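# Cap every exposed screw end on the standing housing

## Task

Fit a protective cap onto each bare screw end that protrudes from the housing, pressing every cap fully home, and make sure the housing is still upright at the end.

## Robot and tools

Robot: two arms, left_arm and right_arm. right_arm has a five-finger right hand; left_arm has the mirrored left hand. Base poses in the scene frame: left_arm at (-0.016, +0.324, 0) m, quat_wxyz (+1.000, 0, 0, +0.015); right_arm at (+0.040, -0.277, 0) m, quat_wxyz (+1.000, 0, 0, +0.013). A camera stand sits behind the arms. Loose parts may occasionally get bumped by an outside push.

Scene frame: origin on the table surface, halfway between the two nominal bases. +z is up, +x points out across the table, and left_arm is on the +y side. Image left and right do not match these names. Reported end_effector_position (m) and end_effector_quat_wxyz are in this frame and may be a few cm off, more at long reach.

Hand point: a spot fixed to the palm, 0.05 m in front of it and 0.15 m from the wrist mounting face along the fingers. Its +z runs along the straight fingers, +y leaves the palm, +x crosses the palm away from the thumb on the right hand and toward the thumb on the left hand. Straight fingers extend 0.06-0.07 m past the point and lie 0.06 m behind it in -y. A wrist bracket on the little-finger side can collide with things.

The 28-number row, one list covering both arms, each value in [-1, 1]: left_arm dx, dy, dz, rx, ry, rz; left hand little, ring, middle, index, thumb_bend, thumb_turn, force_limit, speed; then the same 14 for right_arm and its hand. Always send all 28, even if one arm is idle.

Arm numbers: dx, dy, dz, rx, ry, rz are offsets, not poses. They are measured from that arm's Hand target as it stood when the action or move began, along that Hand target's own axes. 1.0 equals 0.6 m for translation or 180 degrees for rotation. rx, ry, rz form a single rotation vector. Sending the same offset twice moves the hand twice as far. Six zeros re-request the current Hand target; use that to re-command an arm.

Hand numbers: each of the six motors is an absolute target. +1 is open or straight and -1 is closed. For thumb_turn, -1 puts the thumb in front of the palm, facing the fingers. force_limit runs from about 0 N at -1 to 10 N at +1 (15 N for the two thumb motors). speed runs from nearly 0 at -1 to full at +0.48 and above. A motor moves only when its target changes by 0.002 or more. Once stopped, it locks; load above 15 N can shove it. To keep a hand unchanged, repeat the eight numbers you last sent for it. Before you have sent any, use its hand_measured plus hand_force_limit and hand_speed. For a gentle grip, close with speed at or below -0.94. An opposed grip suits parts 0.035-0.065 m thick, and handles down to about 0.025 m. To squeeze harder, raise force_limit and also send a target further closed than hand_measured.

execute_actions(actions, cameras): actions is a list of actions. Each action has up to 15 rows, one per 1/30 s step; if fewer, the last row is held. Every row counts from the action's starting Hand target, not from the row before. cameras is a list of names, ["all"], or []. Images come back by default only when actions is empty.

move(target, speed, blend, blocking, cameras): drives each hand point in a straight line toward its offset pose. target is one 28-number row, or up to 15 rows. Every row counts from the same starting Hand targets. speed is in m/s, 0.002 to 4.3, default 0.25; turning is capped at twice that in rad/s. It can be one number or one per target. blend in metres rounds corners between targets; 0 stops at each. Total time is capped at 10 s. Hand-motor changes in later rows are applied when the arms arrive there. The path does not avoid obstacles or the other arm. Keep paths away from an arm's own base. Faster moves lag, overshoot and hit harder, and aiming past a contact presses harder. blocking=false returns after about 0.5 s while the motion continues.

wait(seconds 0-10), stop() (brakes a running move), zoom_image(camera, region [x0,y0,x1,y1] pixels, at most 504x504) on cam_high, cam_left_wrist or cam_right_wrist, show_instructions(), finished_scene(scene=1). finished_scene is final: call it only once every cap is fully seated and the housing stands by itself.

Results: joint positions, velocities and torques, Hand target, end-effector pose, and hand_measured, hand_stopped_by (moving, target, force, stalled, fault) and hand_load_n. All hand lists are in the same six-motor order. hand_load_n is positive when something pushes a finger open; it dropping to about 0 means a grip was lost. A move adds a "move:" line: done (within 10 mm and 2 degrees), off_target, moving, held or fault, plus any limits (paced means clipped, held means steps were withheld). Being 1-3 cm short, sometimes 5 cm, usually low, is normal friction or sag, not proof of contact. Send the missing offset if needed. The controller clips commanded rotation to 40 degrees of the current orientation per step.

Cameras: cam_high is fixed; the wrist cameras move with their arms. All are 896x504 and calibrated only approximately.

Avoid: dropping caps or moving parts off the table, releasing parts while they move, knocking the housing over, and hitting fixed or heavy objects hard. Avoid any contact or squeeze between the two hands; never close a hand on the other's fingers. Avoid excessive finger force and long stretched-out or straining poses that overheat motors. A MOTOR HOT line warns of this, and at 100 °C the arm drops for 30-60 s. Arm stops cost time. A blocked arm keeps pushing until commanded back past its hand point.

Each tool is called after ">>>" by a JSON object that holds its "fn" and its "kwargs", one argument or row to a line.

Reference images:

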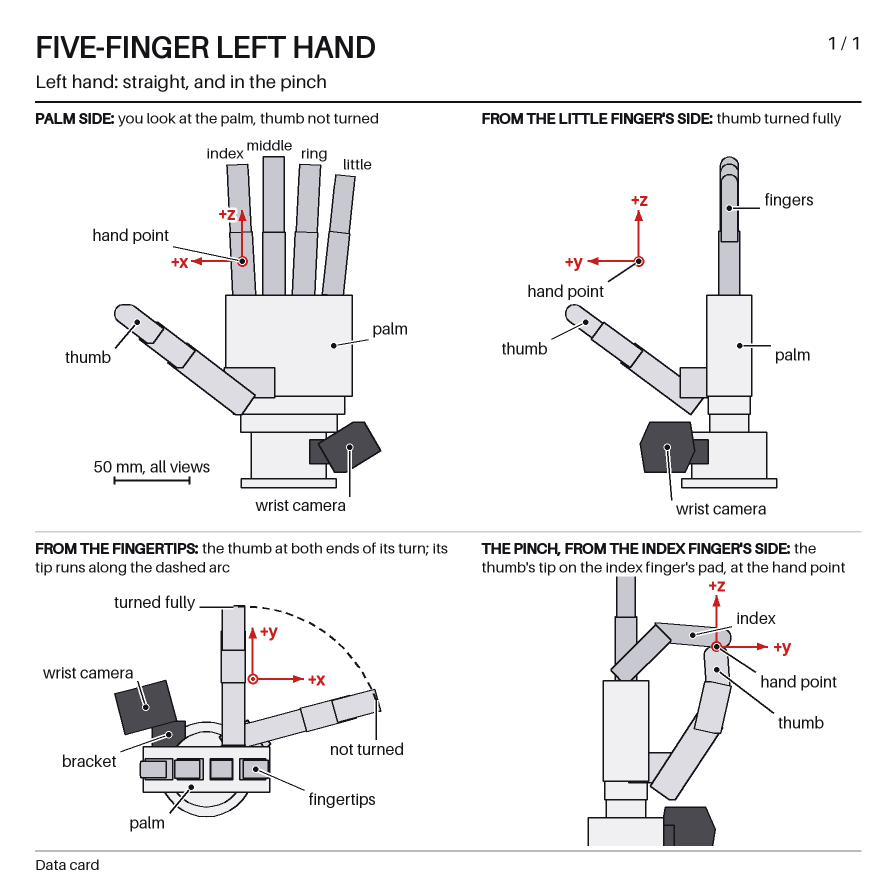

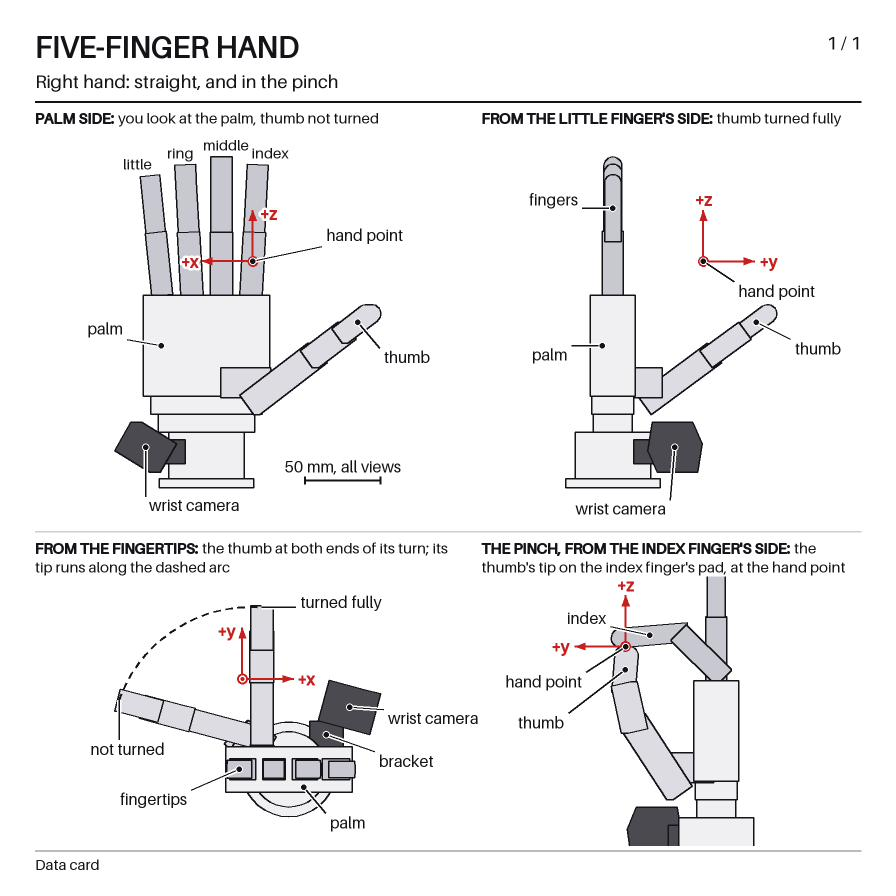

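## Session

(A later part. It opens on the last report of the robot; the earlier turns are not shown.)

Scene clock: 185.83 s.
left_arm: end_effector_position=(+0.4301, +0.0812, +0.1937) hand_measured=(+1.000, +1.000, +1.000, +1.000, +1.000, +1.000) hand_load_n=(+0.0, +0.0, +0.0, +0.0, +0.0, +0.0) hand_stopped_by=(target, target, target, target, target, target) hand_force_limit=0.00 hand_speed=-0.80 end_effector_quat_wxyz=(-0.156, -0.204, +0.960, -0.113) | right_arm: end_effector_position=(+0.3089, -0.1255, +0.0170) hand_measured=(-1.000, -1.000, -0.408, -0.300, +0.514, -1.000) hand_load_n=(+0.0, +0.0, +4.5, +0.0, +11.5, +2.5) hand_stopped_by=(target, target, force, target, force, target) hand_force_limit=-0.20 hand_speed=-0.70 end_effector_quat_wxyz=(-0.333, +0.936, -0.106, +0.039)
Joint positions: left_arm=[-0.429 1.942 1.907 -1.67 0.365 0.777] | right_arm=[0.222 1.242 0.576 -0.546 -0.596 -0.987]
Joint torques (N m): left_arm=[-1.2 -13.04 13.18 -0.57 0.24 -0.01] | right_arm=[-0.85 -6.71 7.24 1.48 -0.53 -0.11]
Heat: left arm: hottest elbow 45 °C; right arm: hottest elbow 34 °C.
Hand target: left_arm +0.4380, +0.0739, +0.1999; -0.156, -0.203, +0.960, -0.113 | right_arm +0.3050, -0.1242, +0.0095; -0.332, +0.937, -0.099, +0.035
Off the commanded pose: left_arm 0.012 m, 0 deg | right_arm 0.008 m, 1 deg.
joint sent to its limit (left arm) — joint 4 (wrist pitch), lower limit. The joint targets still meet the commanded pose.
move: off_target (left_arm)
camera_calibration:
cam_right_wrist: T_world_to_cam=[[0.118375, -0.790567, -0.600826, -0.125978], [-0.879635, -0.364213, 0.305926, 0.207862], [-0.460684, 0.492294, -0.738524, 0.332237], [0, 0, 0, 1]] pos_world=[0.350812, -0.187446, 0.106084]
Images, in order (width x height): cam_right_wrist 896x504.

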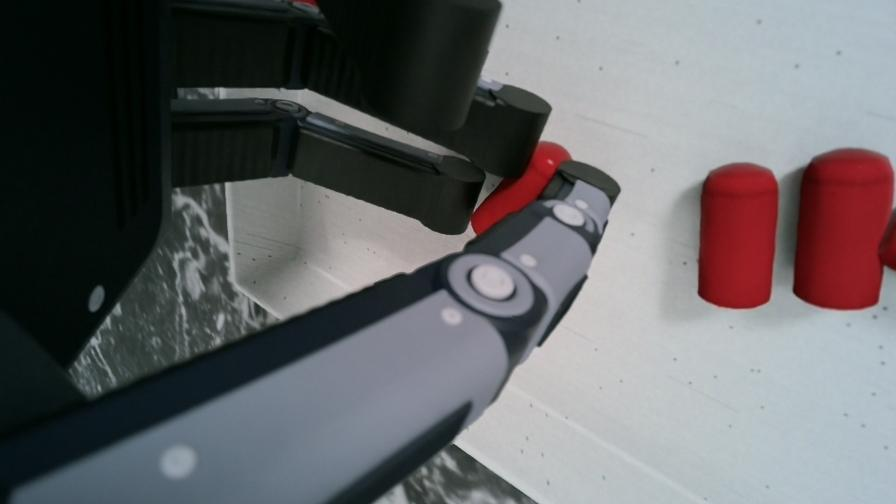

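>>> {"fn": "move", "kwargs": {
  "target": [
    [0,0,0,0,0,0,1,1,1,1,1,1,0,-0.8,0,0,0,0,0,0,-1,-1,-0.27,-0.3,0.62,-1,-0.2,-0.3],
    [0,0,0,0,0,0,1,1,1,1,1,1,0,-0.8,0,0.0016,0.0019,0,0,0,-1,-1,-0.27,-0.35,0.62,-1,-0.2,-0.5],
    [0,0,0,0,0,0,1,1,1,1,1,1,0,-0.8,0,0.0016,0.0019,0,0,0,-1,-1,-0.27,-0.35,0.35,-1,-0.2,-0.7]
  ],
  "speed": 0.06,
  "cameras": ["cam_right_wrist"]
}}

>>> {"fn": "zoom_image", "kwargs": {
  "camera": "cam_right_wrist",
  "region": [420, 80, 700, 300]
}}

Scene clock: 190.67 s.
left_arm: end_effector_position=(+0.4301, +0.0812, +0.1937) hand_measured=(+1.000, +1.000, +1.000, +1.000, +1.000, +1.000) hand_load_n=(+0.0, +0.0, +0.0, +0.0, +0.0, +0.0) hand_stopped_by=(target, target, target, target, target, target) hand_force_limit=0.00 hand_speed=-0.80 end_effector_quat_wxyz=(-0.156, -0.204, +0.960, -0.113) | right_arm: end_effector_position=(+0.3096, -0.1252, +0.0165) hand_measured=(-1.000, -1.000, -0.270, -0.350, +0.440, -1.000) hand_load_n=(+0.0, +0.5, +2.5, +0.5, +7.5, +0.0) hand_stopped_by=(target, target, target, target, force, target) hand_force_limit=-0.20 hand_speed=-0.70 end_effector_quat_wxyz=(-0.334, +0.936, -0.105, +0.040)
Joint positions: left_arm=[-0.429 1.942 1.907 -1.67 0.365 0.777] | right_arm=[0.222 1.244 0.576 -0.542 -0.596 -0.987]
Joint torques (N m): left_arm=[-1.85 -13.04 13.3 -0.5 0.23 -0.03] | right_arm=[-0.97 -6.71 7.17 1.59 -0.51 -0.07]
Heat: left arm: hottest elbow 45 °C; right arm: hottest elbow 33 °C.
Hand target: left_arm +0.4380, +0.0739, +0.1999; -0.156, -0.203, +0.960, -0.113 | right_arm +0.3050, -0.1242, +0.0080; -0.332, +0.937, -0.099, +0.035
Off the commanded pose: left_arm 0.012 m, 0 deg | right_arm 0.010 m, 1 deg.
joint sent to its limit (left arm) — joint 4 (wrist pitch), lower limit. The joint targets still meet the commanded pose.
move: off_target (left_arm)
camera_calibration:
cam_right_wrist: T_world_to_cam=[[0.119515, -0.790038, -0.601295, -0.126383], [-0.880157, -0.364542, 0.304028, 0.208902], [-0.459391, 0.492898, -0.738926, 0.331822], [0, 0, 0, 1]] pos_world=[0.351407, -0.187248, 0.105686]
Images, in order (width x height): cam_right_wrist 896x504.

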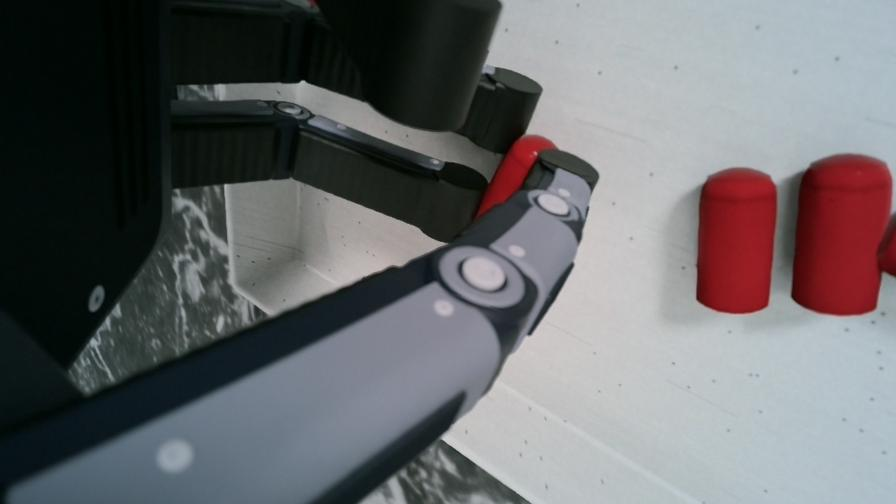

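Scaled by 1.800.

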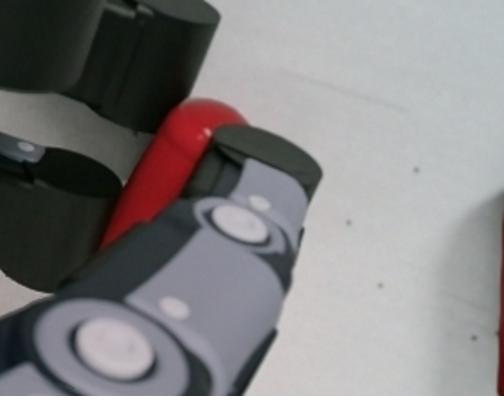

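>>> {"fn": "move", "kwargs": {
  "target": [0,0,0,0,0,0,1,1,1,1,1,1,0,-0.8,0,-0.1048,-0.1295,0,0,0,-1,-1,-0.27,-0.35,0.35,-1,-0.2,-0.7],
  "speed": 0.12,
  "cameras": ["cam_right_wrist"]
}}

>>> {"fn": "zoom_image", "kwargs": {
  "camera": "cam_right_wrist",
  "region": [420, 80, 700, 300]
}}

Scene clock: 192.63 s.
left_arm: end_effector_position=(+0.4301, +0.0812, +0.1937) hand_measured=(+1.000, +1.000, +1.000, +1.000, +1.000, +1.000) hand_load_n=(+0.0, +0.0, +0.0, +0.0, +0.0, +0.0) hand_stopped_by=(target, target, target, target, target, target) hand_force_limit=0.00 hand_speed=-0.80 end_effector_quat_wxyz=(-0.156, -0.204, +0.960, -0.113) | right_arm: end_effector_position=(+0.2911, -0.1298, +0.0906) hand_measured=(-1.000, -1.000, -0.270, -0.350, +0.440, -1.000) hand_load_n=(+0.0, +0.0, +4.0, +0.0, +6.5, +0.5) hand_stopped_by=(target, target, target, target, force, target) hand_force_limit=-0.20 hand_speed=-0.70 end_effector_quat_wxyz=(-0.326, +0.939, -0.113, +0.019)
Joint positions: left_arm=[-0.429 1.942 1.907 -1.67 0.365 0.777] | right_arm=[0.222 1.086 0.69 -0.862 -0.597 -0.987]
Joint torques (N m): left_arm=[-1.61 -12.75 13.3 -0.49 0.26 -0.02] | right_arm=[-0.97 -7.12 13.39 0.32 -0.51 -0.08]
Heat: left arm: hottest elbow 45 °C; right arm: hottest elbow 34 °C.
Hand target: left_arm +0.4380, +0.0739, +0.1999; -0.156, -0.203, +0.960, -0.113 | right_arm +0.3050, -0.1242, +0.1080; -0.332, +0.937, -0.099, +0.035
Off the commanded pose: left_arm 0.012 m, 0 deg | right_arm 0.023 m, 3 deg.
joint sent to its limit (left arm) — joint 4 (wrist pitch), lower limit. The joint targets still meet the commanded pose.
move: off_target (left_arm, right_arm)
camera_calibration:
cam_right_wrist: T_world_to_cam=[[0.0920032, -0.796892, -0.597076, -0.0766082], [-0.864851, -0.361137, 0.348729, 0.160312], [-0.493526, 0.484297, -0.722418, 0.387701], [0, 0, 0, 1]] pos_world=[0.337035, -0.190916, 0.178436]
Images, in order (width x height): cam_right_wrist 896x504.

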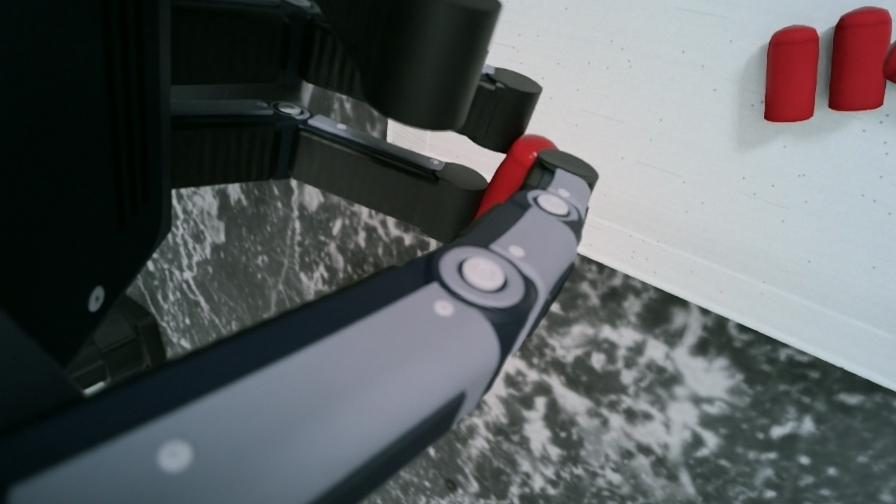

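Scaled by 1.800.

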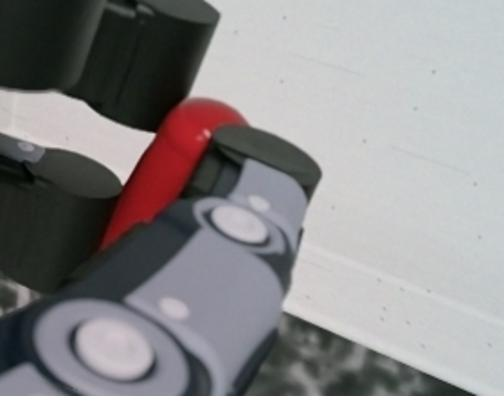

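>>> {"fn": "move", "kwargs": {
  "target": [
    [0,0,0,0,0,0,1,1,1,1,1,1,0,-0.8,-0.0329,-0.123,-0.0974,0.1610,0.2623,-0.4609,-1,-1,-0.27,-0.35,0.35,-1,-0.2,-0.7],
    [0,0,0,0,0,0,1,1,1,1,1,1,0,-0.8,-0.0709,-0.3402,0.1324,0.1610,0.2623,-0.4609,-1,-1,-0.27,-0.35,0.35,-1,-0.2,-0.7]
  ],
  "speed": 0.3,
  "cameras": ["cam_right_wrist","cam_left_wrist"]
}}

>>> {"fn": "zoom_image", "kwargs": {
  "camera": "cam_left_wrist",
  "region": [300, 140, 500, 360]
}}

Scene clock: 202.00 s.
left_arm: end_effector_position=(+0.4301, +0.0812, +0.1937) hand_measured=(+1.000, +1.000, +1.000, +1.000, +1.000, +1.000) hand_load_n=(+0.0, +0.0, +0.0, +0.0, +0.0, +0.0) hand_stopped_by=(target, target, target, target, target, target) hand_force_limit=0.00 hand_speed=-0.80 end_effector_quat_wxyz=(-0.156, -0.204, +0.960, -0.113) | right_arm: end_effector_position=(+0.3023, +0.0725, +0.1557) hand_measured=(-1.000, -1.000, -0.270, -0.350, +0.440, -1.000) hand_load_n=(+0.0, +0.0, +4.0, +0.0, +6.5, +0.5) hand_stopped_by=(target, target, target, target, force, target) hand_force_limit=-0.20 hand_speed=-0.70 end_effector_quat_wxyz=(-0.353, +0.594, +0.428, +0.583)
Joint positions: left_arm=[-0.429 1.942 1.907 -1.67 0.365 0.777] | right_arm=[0.966 1.152 0.236 0.842 -0.177 -1.663]
Joint torques (N m): left_arm=[-1.61 -13.27 13.2 -0.43 0.29 -0.03] | right_arm=[-0.79 -4.84 11.34 2.92 0.04 0.11]
Heat: left arm: hottest elbow 46 °C; right arm: hottest elbow 35 °C.
Hand target: left_arm +0.4380, +0.0739, +0.1999; -0.156, -0.203, +0.960, -0.113 | right_arm +0.3067, +0.0887, +0.1746; -0.365, +0.580, +0.420, +0.595
Off the commanded pose: left_arm 0.012 m, 0 deg | right_arm 0.025 m, 3 deg.
joint sent to its limit (left arm) — joint 4 (wrist pitch), lower limit. The joint targets still meet the commanded pose.
move: off_target (left_arm, right_arm)
camera_calibration:
cam_left_wrist: T_world_to_cam=[[0.250543, -0.94868, 0.192962, -0.0694885], [-0.584796, 0.0105379, 0.811112, 0.0780404], [-0.771519, -0.316062, -0.552144, 0.580181], [0, 0, 0, 1]] pos_world=[0.510668, 0.116628, 0.270453]
cam_right_wrist: T_world_to_cam=[[0.865091, -0.343964, 0.365111, -0.293787], [0.0189409, -0.704953, -0.709001, 0.142757], [0.501257, 0.620266, -0.603334, 0.0131075], [0, 0, 0, 1]] pos_world=[0.244878, -0.00854543, 0.216388]
Images, in order (width x height): cam_left_wrist 896x504, cam_right_wrist 896x504.

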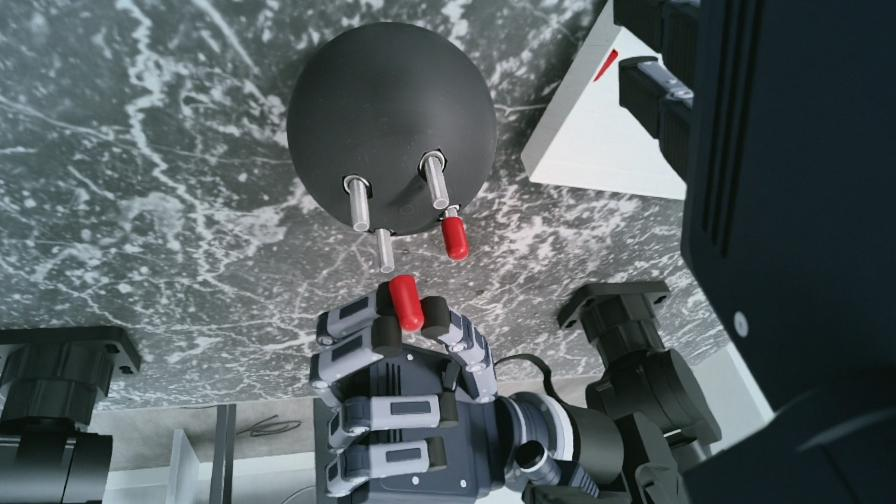

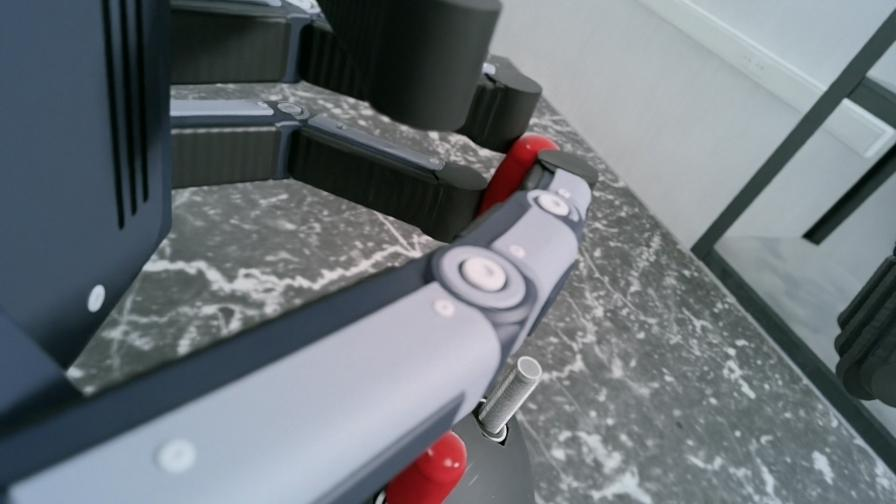

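Scaled by 2.291.

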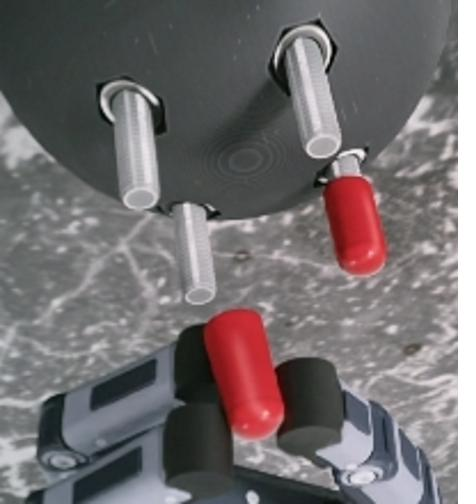

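>>> {"fn": "move", "kwargs": {
  "target": [0,0,0,0,0,0,1,1,1,1,1,1,0,-0.8,-0.0577,-0.0045,-0.0052,0.0047,-0.0567,0.0137,-1,-1,-0.27,-0.35,0.35,-1,-0.2,-0.7],
  "speed": 0.06,
  "cameras": ["cam_right_wrist","cam_left_wrist"]
}}

>>> {"fn": "zoom_image", "kwargs": {
  "camera": "cam_left_wrist",
  "region": [330, 160, 460, 320]
}}

>>> {"fn": "zoom_image", "kwargs": {
  "camera": "cam_right_wrist",
  "region": [400, 100, 660, 340]
}}

Scene clock: 208.13 s.
left_arm: end_effector_position=(+0.4301, +0.0812, +0.1937) hand_measured=(+1.000, +1.000, +1.000, +1.000, +1.000, +1.000) hand_load_n=(+0.0, +0.0, +0.0, +0.0, +0.0, +0.0) hand_stopped_by=(target, target, target, target, target, target) hand_force_limit=0.00 hand_speed=-0.80 end_effector_quat_wxyz=(-0.156, -0.204, +0.960, -0.113) | right_arm: end_effector_position=(+0.3004, +0.0705, +0.1210) hand_measured=(-1.000, -1.000, -0.270, -0.350, +0.440, -1.000) hand_load_n=(+0.0, +0.0, +4.5, +0.5, +7.0, +0.5) hand_stopped_by=(target, target, target, target, force, target) hand_force_limit=-0.20 hand_speed=-0.70 end_effector_quat_wxyz=(-0.332, +0.646, +0.448, +0.521)
Joint positions: left_arm=[-0.429 1.942 1.907 -1.67 0.365 0.777] | right_arm=[0.966 1.133 0.271 0.62 -0.178 -1.654]
Joint torques (N m): left_arm=[-1.85 -13.27 13.42 -0.61 0.24 0.05] | right_arm=[-0.97 -6.59 11.84 1.62 -0.12 0.11]
Heat: left arm: hottest elbow 46 °C; right arm: hottest elbow 35 °C.
Hand target: left_arm +0.4380, +0.0739, +0.1999; -0.156, -0.203, +0.960, -0.113 | right_arm +0.3051, +0.0849, +0.1402; -0.343, +0.637, +0.443, +0.530
Off the commanded pose: left_arm 0.012 m, 0 deg | right_arm 0.024 m, 2 deg.
joint sent to its limit (left arm) — joint 4 (wrist pitch), lower limit. The joint targets still meet the commanded pose.
move: off_target (left_arm, right_arm)
camera_calibration:
cam_left_wrist: T_world_to_cam=[[0.250543, -0.94868, 0.192962, -0.0694885], [-0.584796, 0.0105379, 0.811112, 0.0780404], [-0.771519, -0.316062, -0.552144, 0.580181], [0, 0, 0, 1]] pos_world=[0.510668, 0.116628, 0.270453]
cam_right_wrist: T_world_to_cam=[[0.899729, -0.297102, 0.319715, -0.288394], [-0.0479212, -0.795357, -0.604244, 0.130577], [0.433809, 0.528335, -0.729844, 0.0364462], [0, 0, 0, 1]] pos_world=[0.249924, -0.001083, 0.197704]
Images, in order (width x height): cam_left_wrist 896x504, cam_right_wrist 896x504.

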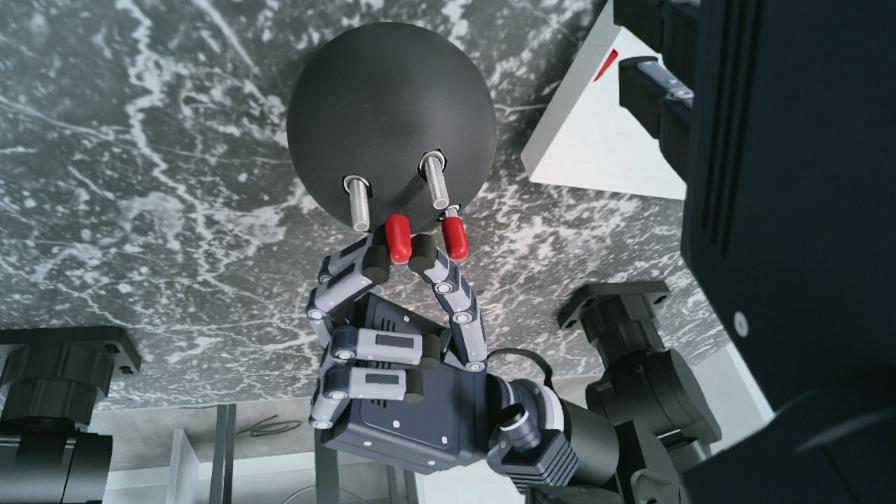

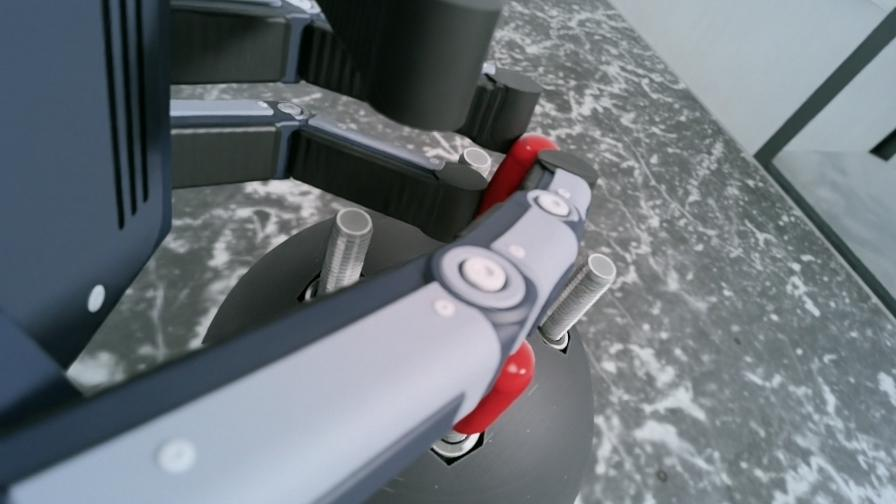

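Scaled by 3.150.

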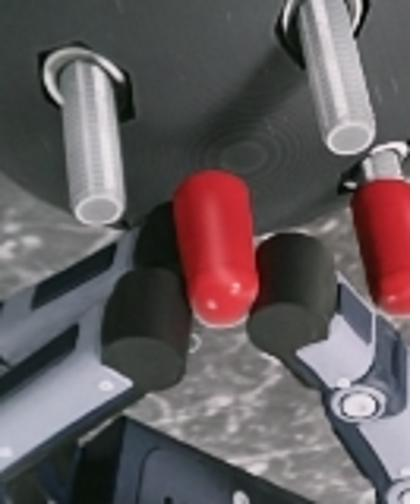

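Scaled by 1.938.

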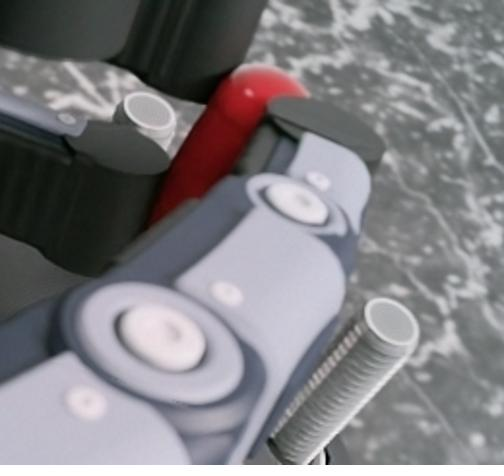

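>>> {"fn": "move", "kwargs": {
  "target": [
    [0,0,0,0,0,0,1,1,1,1,1,1,0,-0.8,0.0222,0.0023,-0.004,0.0022,0.0004,0.0107,-1,-1,-0.27,-0.35,0.35,-1,-0.2,-0.7],
    [0,0,0,0,0,0,1,1,1,1,1,1,0,-0.8,0.0278,-0.0083,0.0217,0.0022,0.0004,0.0107,-1,-1,-0.27,-0.35,0.35,-1,-0.2,-0.7]
  ],
  "speed": 0.06,
  "cameras": ["cam_right_wrist","cam_left_wrist"]
}}

>>> {"fn": "zoom_image", "kwargs": {
  "camera": "cam_left_wrist",
  "region": [330, 160, 460, 320]
}}

>>> {"fn": "zoom_image", "kwargs": {
  "camera": "cam_right_wrist",
  "region": [400, 100, 660, 340]
}}

Scene clock: 214.83 s.
left_arm: end_effector_position=(+0.4301, +0.0812, +0.1937) hand_measured=(+1.000, +1.000, +1.000, +1.000, +1.000, +1.000) hand_load_n=(+0.0, +0.0, +0.0, +0.0, +0.0, +0.0) hand_stopped_by=(target, target, target, target, target, target) hand_force_limit=0.00 hand_speed=-0.80 end_effector_quat_wxyz=(-0.156, -0.204, +0.960, -0.113) | right_arm: end_effector_position=(+0.3012, +0.0850, +0.1358) hand_measured=(-1.000, -1.000, -0.270, -0.350, +0.440, -1.000) hand_load_n=(+0.5, +0.0, +4.0, +0.0, +6.5, +0.5) hand_stopped_by=(target, target, target, target, force, target) hand_force_limit=-0.20 hand_speed=-0.70 end_effector_quat_wxyz=(-0.343, +0.653, +0.439, +0.513)
Joint positions: left_arm=[-0.429 1.942 1.907 -1.67 0.365 0.777] | right_arm=[0.985 1.112 0.325 0.543 -0.168 -1.615]
Joint torques (N m): left_arm=[-1.85 -13.68 13.26 -0.5 0.26 -0.06] | right_arm=[-0.79 -5.77 12.45 2.3 0.02 0.1]
Heat: left arm: hottest elbow 46 °C; right arm: hottest elbow 35 °C.
Hand target: left_arm +0.4380, +0.0739, +0.1999; -0.156, -0.203, +0.960, -0.113 | right_arm +0.3061, +0.1019, +0.1537; -0.354, +0.643, +0.434, +0.523
Off the commanded pose: left_arm 0.012 m, 0 deg | right_arm 0.025 m, 2 deg.
joint sent to its limit (left arm) — joint 4 (wrist pitch), lower limit. The joint targets still meet the commanded pose.
move: off_target (left_arm, right_arm)
camera_calibration:
cam_left_wrist: T_world_to_cam=[[0.250543, -0.94868, 0.192962, -0.0694885], [-0.584796, 0.0105379, 0.811112, 0.0780404], [-0.771519, -0.316062, -0.552144, 0.580181], [0, 0, 0, 1]] pos_world=[0.510668, 0.116628, 0.270453]
cam_right_wrist: T_world_to_cam=[[0.90968, -0.301125, 0.286019, -0.287615], [-0.0685706, -0.788134, -0.611673, 0.157699], [0.409611, 0.536814, -0.737597, 0.0468863], [0, 0, 0, 1]] pos_world=[0.253246, 0.0125107, 0.213307]
Images, in order (width x height): cam_left_wrist 896x504, cam_right_wrist 896x504.

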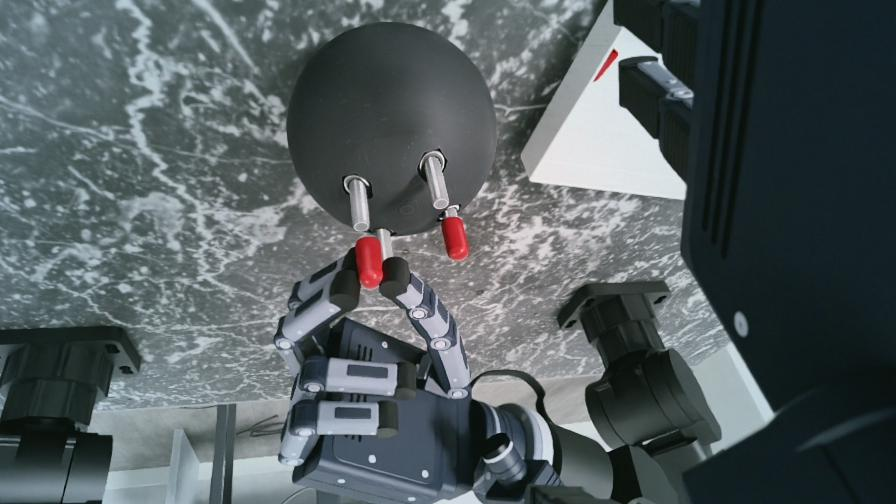

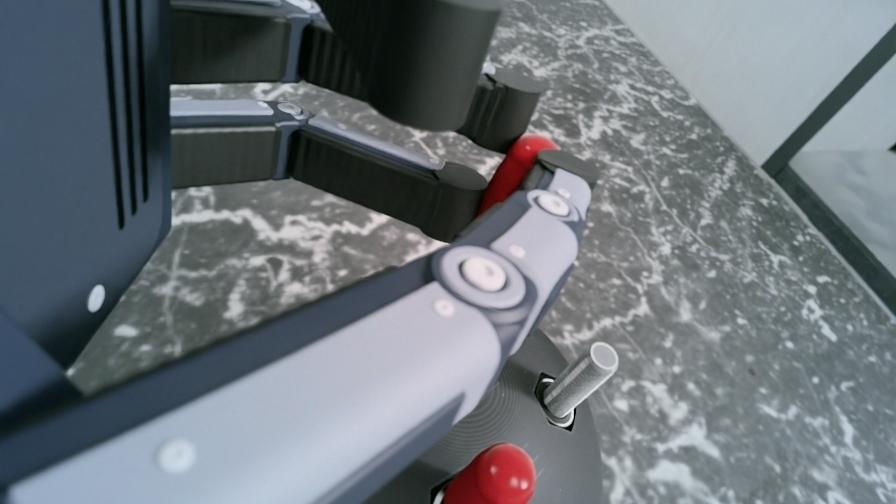

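Scaled by 3.150.

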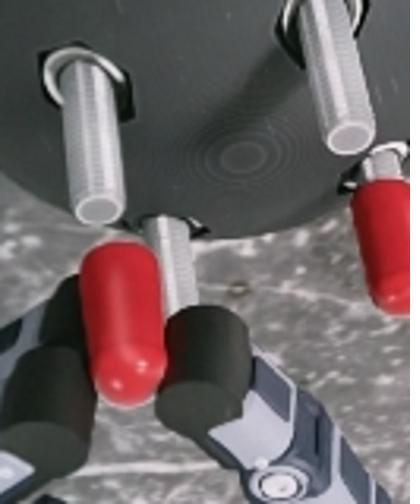

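Scaled by 1.938.

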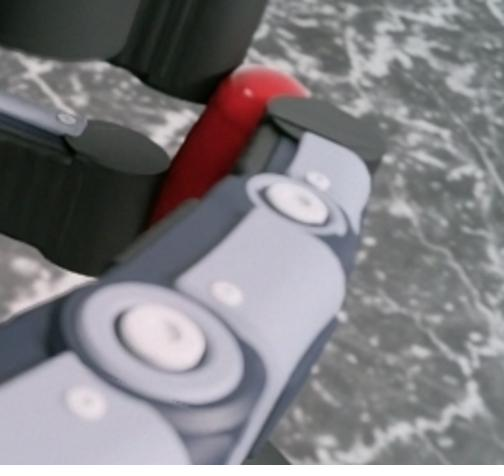

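>>> {"fn": "move", "kwargs": {
  "target": [0,0,0,0,0,0,1,1,1,1,1,1,0,-0.8,-0.0135,-0.0024,0.0065,0,0,0,-1,-1,-0.27,-0.35,0.35,-1,-0.2,-0.7],
  "speed": 0.04,
  "cameras": ["cam_left_wrist"]
}}

>>> {"fn": "zoom_image", "kwargs": {
  "camera": "cam_left_wrist",
  "region": [330, 160, 460, 320]
}}

Scene clock: 218.60 s.
left_arm: end_effector_position=(+0.4301, +0.0812, +0.1937) hand_measured=(+1.000, +1.000, +1.000, +1.000, +1.000, +1.000) hand_load_n=(+0.0, +0.0, +0.0, +0.0, +0.0, +0.0) hand_stopped_by=(target, target, target, target, target, target) hand_force_limit=0.00 hand_speed=-0.80 end_effector_quat_wxyz=(-0.156, -0.204, +0.960, -0.113) | right_arm: end_effector_position=(+0.3018, +0.0884, +0.1286) hand_measured=(-1.000, -1.000, -0.270, -0.350, +0.440, -1.000) hand_load_n=(+0.0, +0.0, +4.0, +0.0, +6.5, +0.5) hand_stopped_by=(target, target, target, target, force, target) hand_force_limit=-0.20 hand_speed=-0.70 end_effector_quat_wxyz=(-0.342, +0.654, +0.440, +0.512)
Joint positions: left_arm=[-0.429 1.942 1.907 -1.67 0.365 0.777] | right_arm=[0.99 1.149 0.325 0.577 -0.161 -1.614]
Joint torques (N m): left_arm=[-1.61 -13.16 13.33 -0.5 0.27 -0.04] | right_arm=[-0.56 -5.83 11.58 2.95 0.03 0.1]
Heat: left arm: hottest elbow 46 °C; right arm: hottest elbow 36 °C.
Hand target: left_arm +0.4380, +0.0739, +0.1999; -0.156, -0.203, +0.960, -0.113 | right_arm +0.3056, +0.1045, +0.1449; -0.354, +0.643, +0.434, +0.523
Off the commanded pose: left_arm 0.012 m, 0 deg | right_arm 0.023 m, 2 deg.
joint sent to its limit (left arm) — joint 4 (wrist pitch), lower limit. The joint targets still meet the commanded pose.
move: off_target (left_arm, right_arm)
camera_calibration:
cam_left_wrist: T_world_to_cam=[[0.250543, -0.94868, 0.192962, -0.0694885], [-0.584796, 0.0105379, 0.811112, 0.0780404], [-0.771519, -0.316062, -0.552144, 0.580181], [0, 0, 0, 1]] pos_world=[0.510668, 0.116628, 0.270453]
Images, in order (width x height): cam_left_wrist 896x504.

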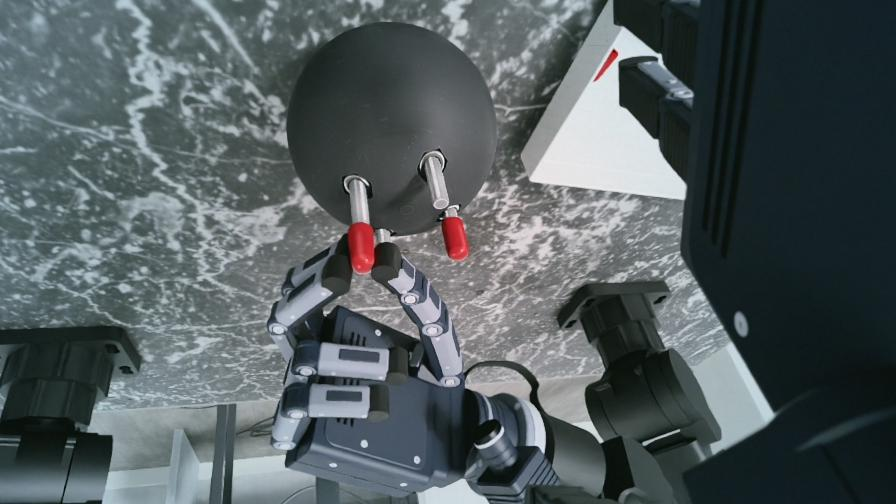

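Scaled by 3.150.

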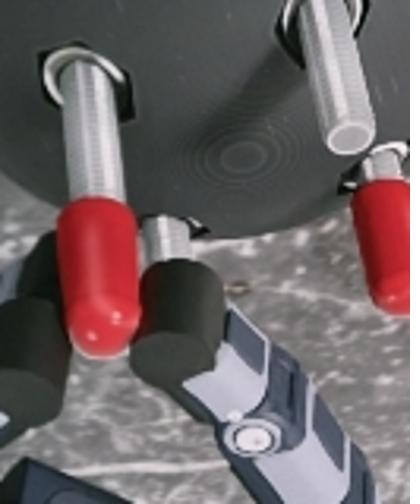

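>>> {"fn": "move", "kwargs": {
  "target": [0,0,0,0,0,0,1,1,1,1,1,1,0,-0.8,-0.0098,-0.0006,0.0016,0,0,0,-1,-1,-0.27,-0.35,0.35,-1,-0.2,-0.7],
  "speed": 0.03,
  "cameras": ["cam_left_wrist","cam_right_wrist"]
}}

>>> {"fn": "zoom_image", "kwargs": {
  "camera": "cam_left_wrist",
  "region": [330, 160, 460, 320]
}}

Scene clock: 220.97 s.
left_arm: end_effector_position=(+0.4301, +0.0812, +0.1937) hand_measured=(+1.000, +1.000, +1.000, +1.000, +1.000, +1.000) hand_load_n=(+0.0, +0.0, +0.0, +0.0, +0.0, +0.0) hand_stopped_by=(target, target, target, target, target, target) hand_force_limit=0.00 hand_speed=-0.80 end_effector_quat_wxyz=(-0.156, -0.204, +0.960, -0.113) | right_arm: end_effector_position=(+0.3031, +0.0908, +0.1268) hand_measured=(-1.000, -1.000, -0.270, -0.350, +0.440, -1.000) hand_load_n=(+0.0, +0.0, +4.0, +0.0, +6.5, +0.5) hand_stopped_by=(target, target, target, target, force, target) hand_force_limit=-0.20 hand_speed=-0.70 end_effector_quat_wxyz=(-0.343, +0.652, +0.439, +0.515)
Joint positions: left_arm=[-0.429 1.942 1.907 -1.67 0.365 0.777] | right_arm=[0.991 1.172 0.325 0.607 -0.16 -1.614]
Joint torques (N m): left_arm=[-1.49 -13.04 13.45 -0.64 0.22 0.02] | right_arm=[-0.73 -6.01 10.78 2.91 0.02 0.12]
Heat: left arm: hottest elbow 46 °C; right arm: hottest elbow 36 °C.
Hand target: left_arm +0.4380, +0.0739, +0.1999; -0.156, -0.203, +0.960, -0.113 | right_arm +0.3052, +0.1043, +0.1390; -0.354, +0.643, +0.434, +0.523
Off the commanded pose: left_arm 0.012 m, 0 deg | right_arm 0.018 m, 2 deg.
joint sent to its limit (left arm) — joint 4 (wrist pitch), lower limit. The joint targets still meet the commanded pose.
move: off_target (left_arm, right_arm)
camera_calibration:
cam_left_wrist: T_world_to_cam=[[0.250543, -0.94868, 0.192962, -0.0694885], [-0.584796, 0.0105379, 0.811112, 0.0780404], [-0.771519, -0.316062, -0.552144, 0.580181], [0, 0, 0, 1]] pos_world=[0.510668, 0.116628, 0.270453]
cam_right_wrist: T_world_to_cam=[[0.908664, -0.303056, 0.287204, -0.28482], [-0.0682, -0.786362, -0.61399, 0.15697], [0.41192, 0.538324, -0.735207, 0.0351203], [0, 0, 0, 1]] pos_world=[0.255044, 0.0182126, 0.204]
Images, in order (width x height): cam_left_wrist 896x504, cam_right_wrist 896x504.

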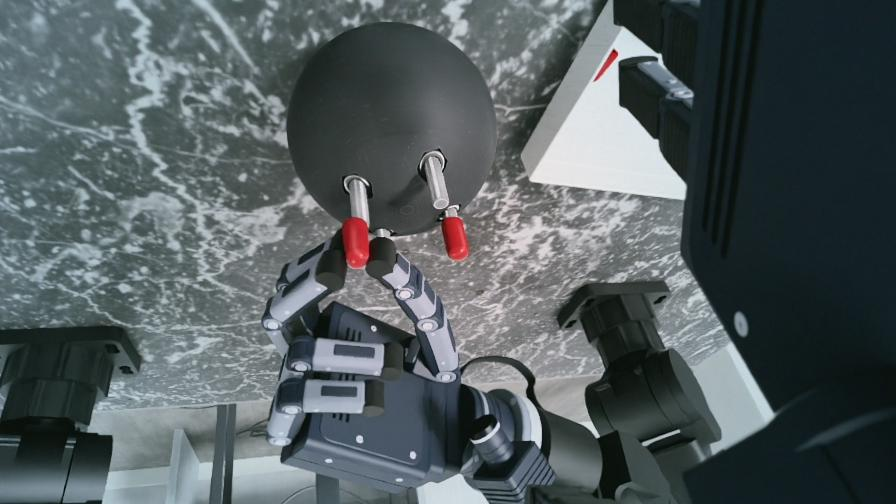

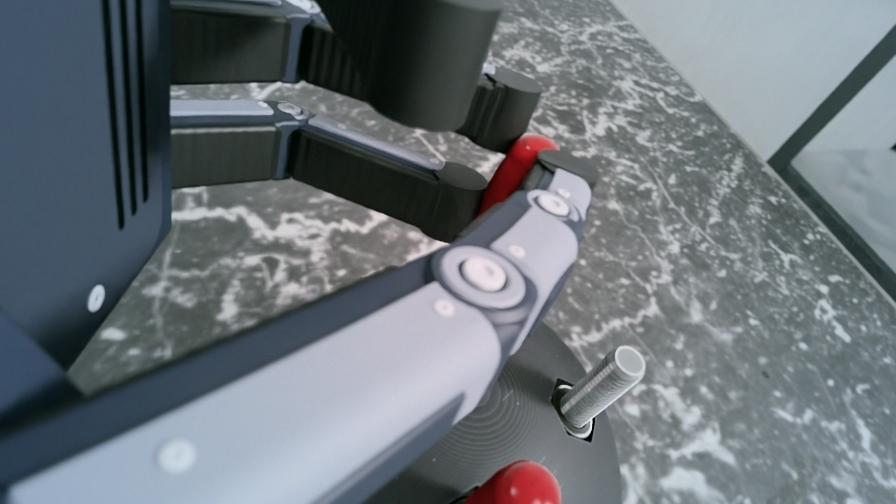

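Scaled by 3.150.

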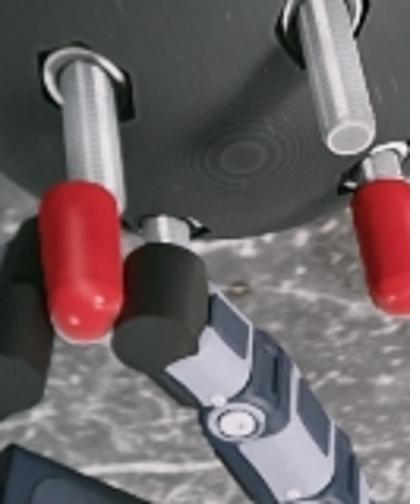

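>>> {"fn": "move", "kwargs": {
  "target": [0,0,0,0,0,0,1,1,1,1,1,1,0,-0.8,-0.0155,0.0042,-0.0249,0,0,0,-1,-1,-0.27,-0.35,0.35,-1,-0.2,-0.7],
  "speed": 0.05,
  "cameras": ["cam_left_wrist"]
}}

>>> {"fn": "zoom_image", "kwargs": {
  "camera": "cam_left_wrist",
  "region": [330, 160, 460, 320]
}}

Scene clock: 223.07 s.
left_arm: end_effector_position=(+0.4301, +0.0812, +0.1937) hand_measured=(+1.000, +1.000, +1.000, +1.000, +1.000, +1.000) hand_load_n=(+0.0, +0.0, +0.0, +0.0, +0.0, +0.0) hand_stopped_by=(target, target, target, target, target, target) hand_force_limit=0.00 hand_speed=-0.80 end_effector_quat_wxyz=(-0.156, -0.204, +0.960, -0.113) | right_arm: end_effector_position=(+0.3006, +0.0920, +0.1316) hand_measured=(-1.000, -1.000, -0.270, -0.350, +0.440, -1.000) hand_load_n=(+0.0, +0.0, +4.0, +0.0, +6.5, +0.5) hand_stopped_by=(target, target, target, target, force, target) hand_force_limit=-0.20 hand_speed=-0.70 end_effector_quat_wxyz=(-0.351, +0.644, +0.440, +0.518)
Joint positions: left_arm=[-0.429 1.942 1.907 -1.67 0.365 0.777] | right_arm=[0.991 1.163 0.32 0.622 -0.174 -1.614]
Joint torques (N m): left_arm=[-1.61 -12.63 13.41 -0.39 0.25 -0.02] | right_arm=[-1.9 -7.36 7.24 2.93 -0.18 0.07]
Heat: left arm: hottest elbow 46 °C; right arm: hottest elbow 36 °C.
Hand target: left_arm +0.4380, +0.0739, +0.1999; -0.156, -0.203, +0.960, -0.113 | right_arm +0.3014, +0.0881, +0.1330; -0.354, +0.643, +0.434, +0.523
Off the commanded pose: left_arm 0.012 m, 0 deg | right_arm 0.004 m, 1 deg.
joint sent to its limit (left arm) — joint 4 (wrist pitch), lower limit. The joint targets still meet the commanded pose.
move: off_target (left_arm)
camera_calibration:
cam_left_wrist: T_world_to_cam=[[0.250543, -0.94868, 0.192962, -0.0694885], [-0.584796, 0.0105379, 0.811112, 0.0780404], [-0.771519, -0.316062, -0.552144, 0.580181], [0, 0, 0, 1]] pos_world=[0.510668, 0.116628, 0.270453]
Images, in order (width x height): cam_left_wrist 896x504.

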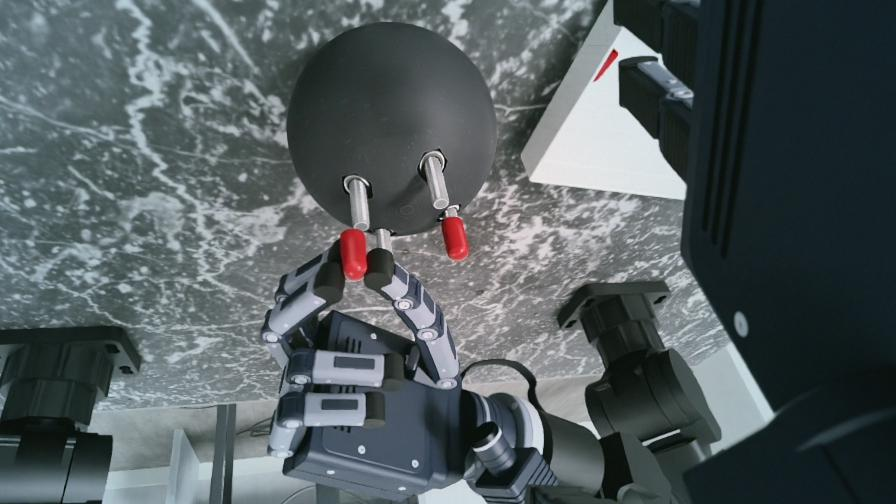

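Scaled by 3.150.

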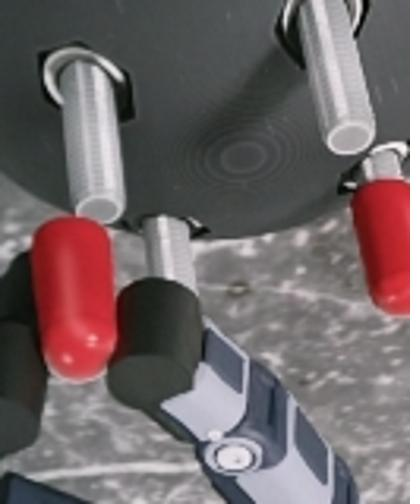

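>>> {"fn": "move", "kwargs": {
  "target": [0,0,0,0,0,0,1,1,1,1,1,1,0,-0.8,-0.0097,0.0027,-0.0053,0,0,0,-1,-1,-0.27,-0.35,0.35,-1,-0.2,-0.7],
  "speed": 0.05,
  "cameras": ["cam_left_wrist","cam_right_wrist"]
}}

>>> {"fn": "zoom_image", "kwargs": {
  "camera": "cam_left_wrist",
  "region": [330, 160, 460, 320]
}}

Scene clock: 225.90 s.
left_arm: end_effector_position=(+0.4301, +0.0812, +0.1937) hand_measured=(+1.000, +1.000, +1.000, +1.000, +1.000, +1.000) hand_load_n=(+0.0, +0.0, +0.0, +0.0, -0.5, +0.0) hand_stopped_by=(target, target, target, target, target, target) hand_force_limit=0.00 hand_speed=-0.80 end_effector_quat_wxyz=(-0.156, -0.204, +0.960, -0.113) | right_arm: end_effector_position=(+0.2989, +0.0887, +0.1293) hand_measured=(-1.000, -1.000, -0.270, -0.350, +0.440, -1.000) hand_load_n=(+0.0, +0.0, +4.0, +0.5, +6.5, +0.5) hand_stopped_by=(target, target, target, target, force, target) hand_force_limit=-0.20 hand_speed=-0.70 end_effector_quat_wxyz=(-0.354, +0.642, +0.440, +0.520)
Joint positions: left_arm=[-0.429 1.942 1.907 -1.67 0.365 0.777] | right_arm=[0.986 1.163 0.305 0.643 -0.182 -1.614]
Joint torques (N m): left_arm=[-1.79 -13.16 13.35 -0.59 0.24 -0.01] | right_arm=[-2.37 -6.42 7.1 2.85 -0.18 0.03]
Heat: left arm: hottest elbow 47 °C; right arm: hottest elbow 36 °C.
Hand target: left_arm +0.4380, +0.0739, +0.1999; -0.156, -0.203, +0.960, -0.113 | right_arm +0.3013, +0.0835, +0.1279; -0.354, +0.643, +0.434, +0.523
Off the commanded pose: left_arm 0.012 m, 0 deg | right_arm 0.006 m, 1 deg.
joint sent to its limit (left arm) — joint 4 (wrist pitch), lower limit. The joint targets still meet the commanded pose.
move: off_target (left_arm)
camera_calibration:
cam_left_wrist: T_world_to_cam=[[0.250543, -0.94868, 0.192962, -0.0694885], [-0.584796, 0.0105379, 0.811112, 0.0780404], [-0.771519, -0.316062, -0.552144, 0.580181], [0, 0, 0, 1]] pos_world=[0.510668, 0.116628, 0.270453]
cam_right_wrist: T_world_to_cam=[[0.911388, -0.29397, 0.288017, -0.284069], [-0.0492984, -0.772781, -0.632755, 0.152102], [0.408585, 0.562487, -0.718796, 0.0366069], [0, 0, 0, 1]] pos_world=[0.251438, 0.0134434, 0.204373]
Images, in order (width x height): cam_left_wrist 896x504, cam_right_wrist 896x504.

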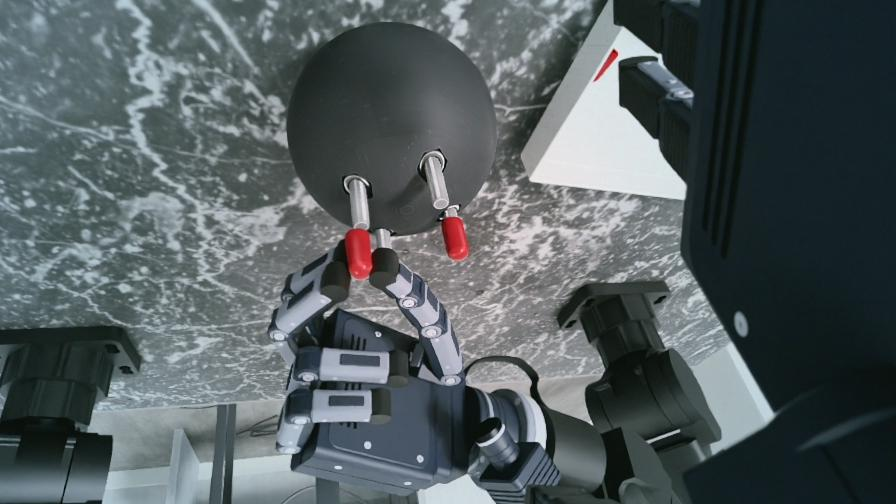

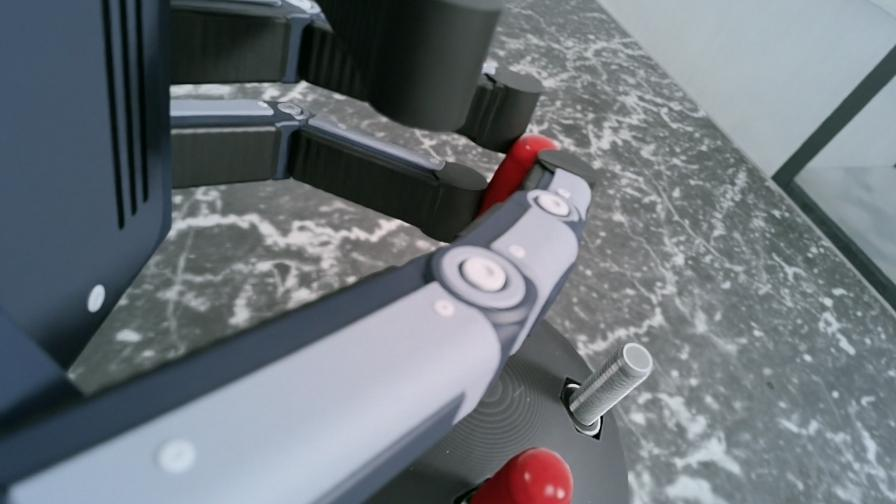

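Scaled by 3.150.

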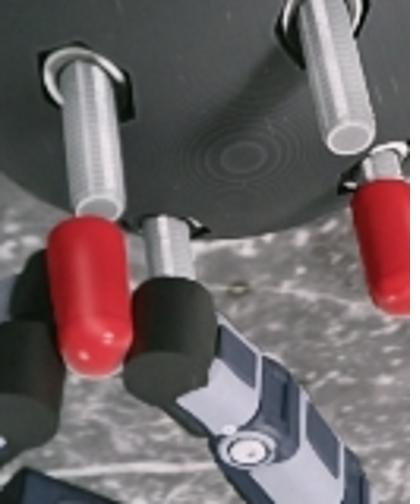

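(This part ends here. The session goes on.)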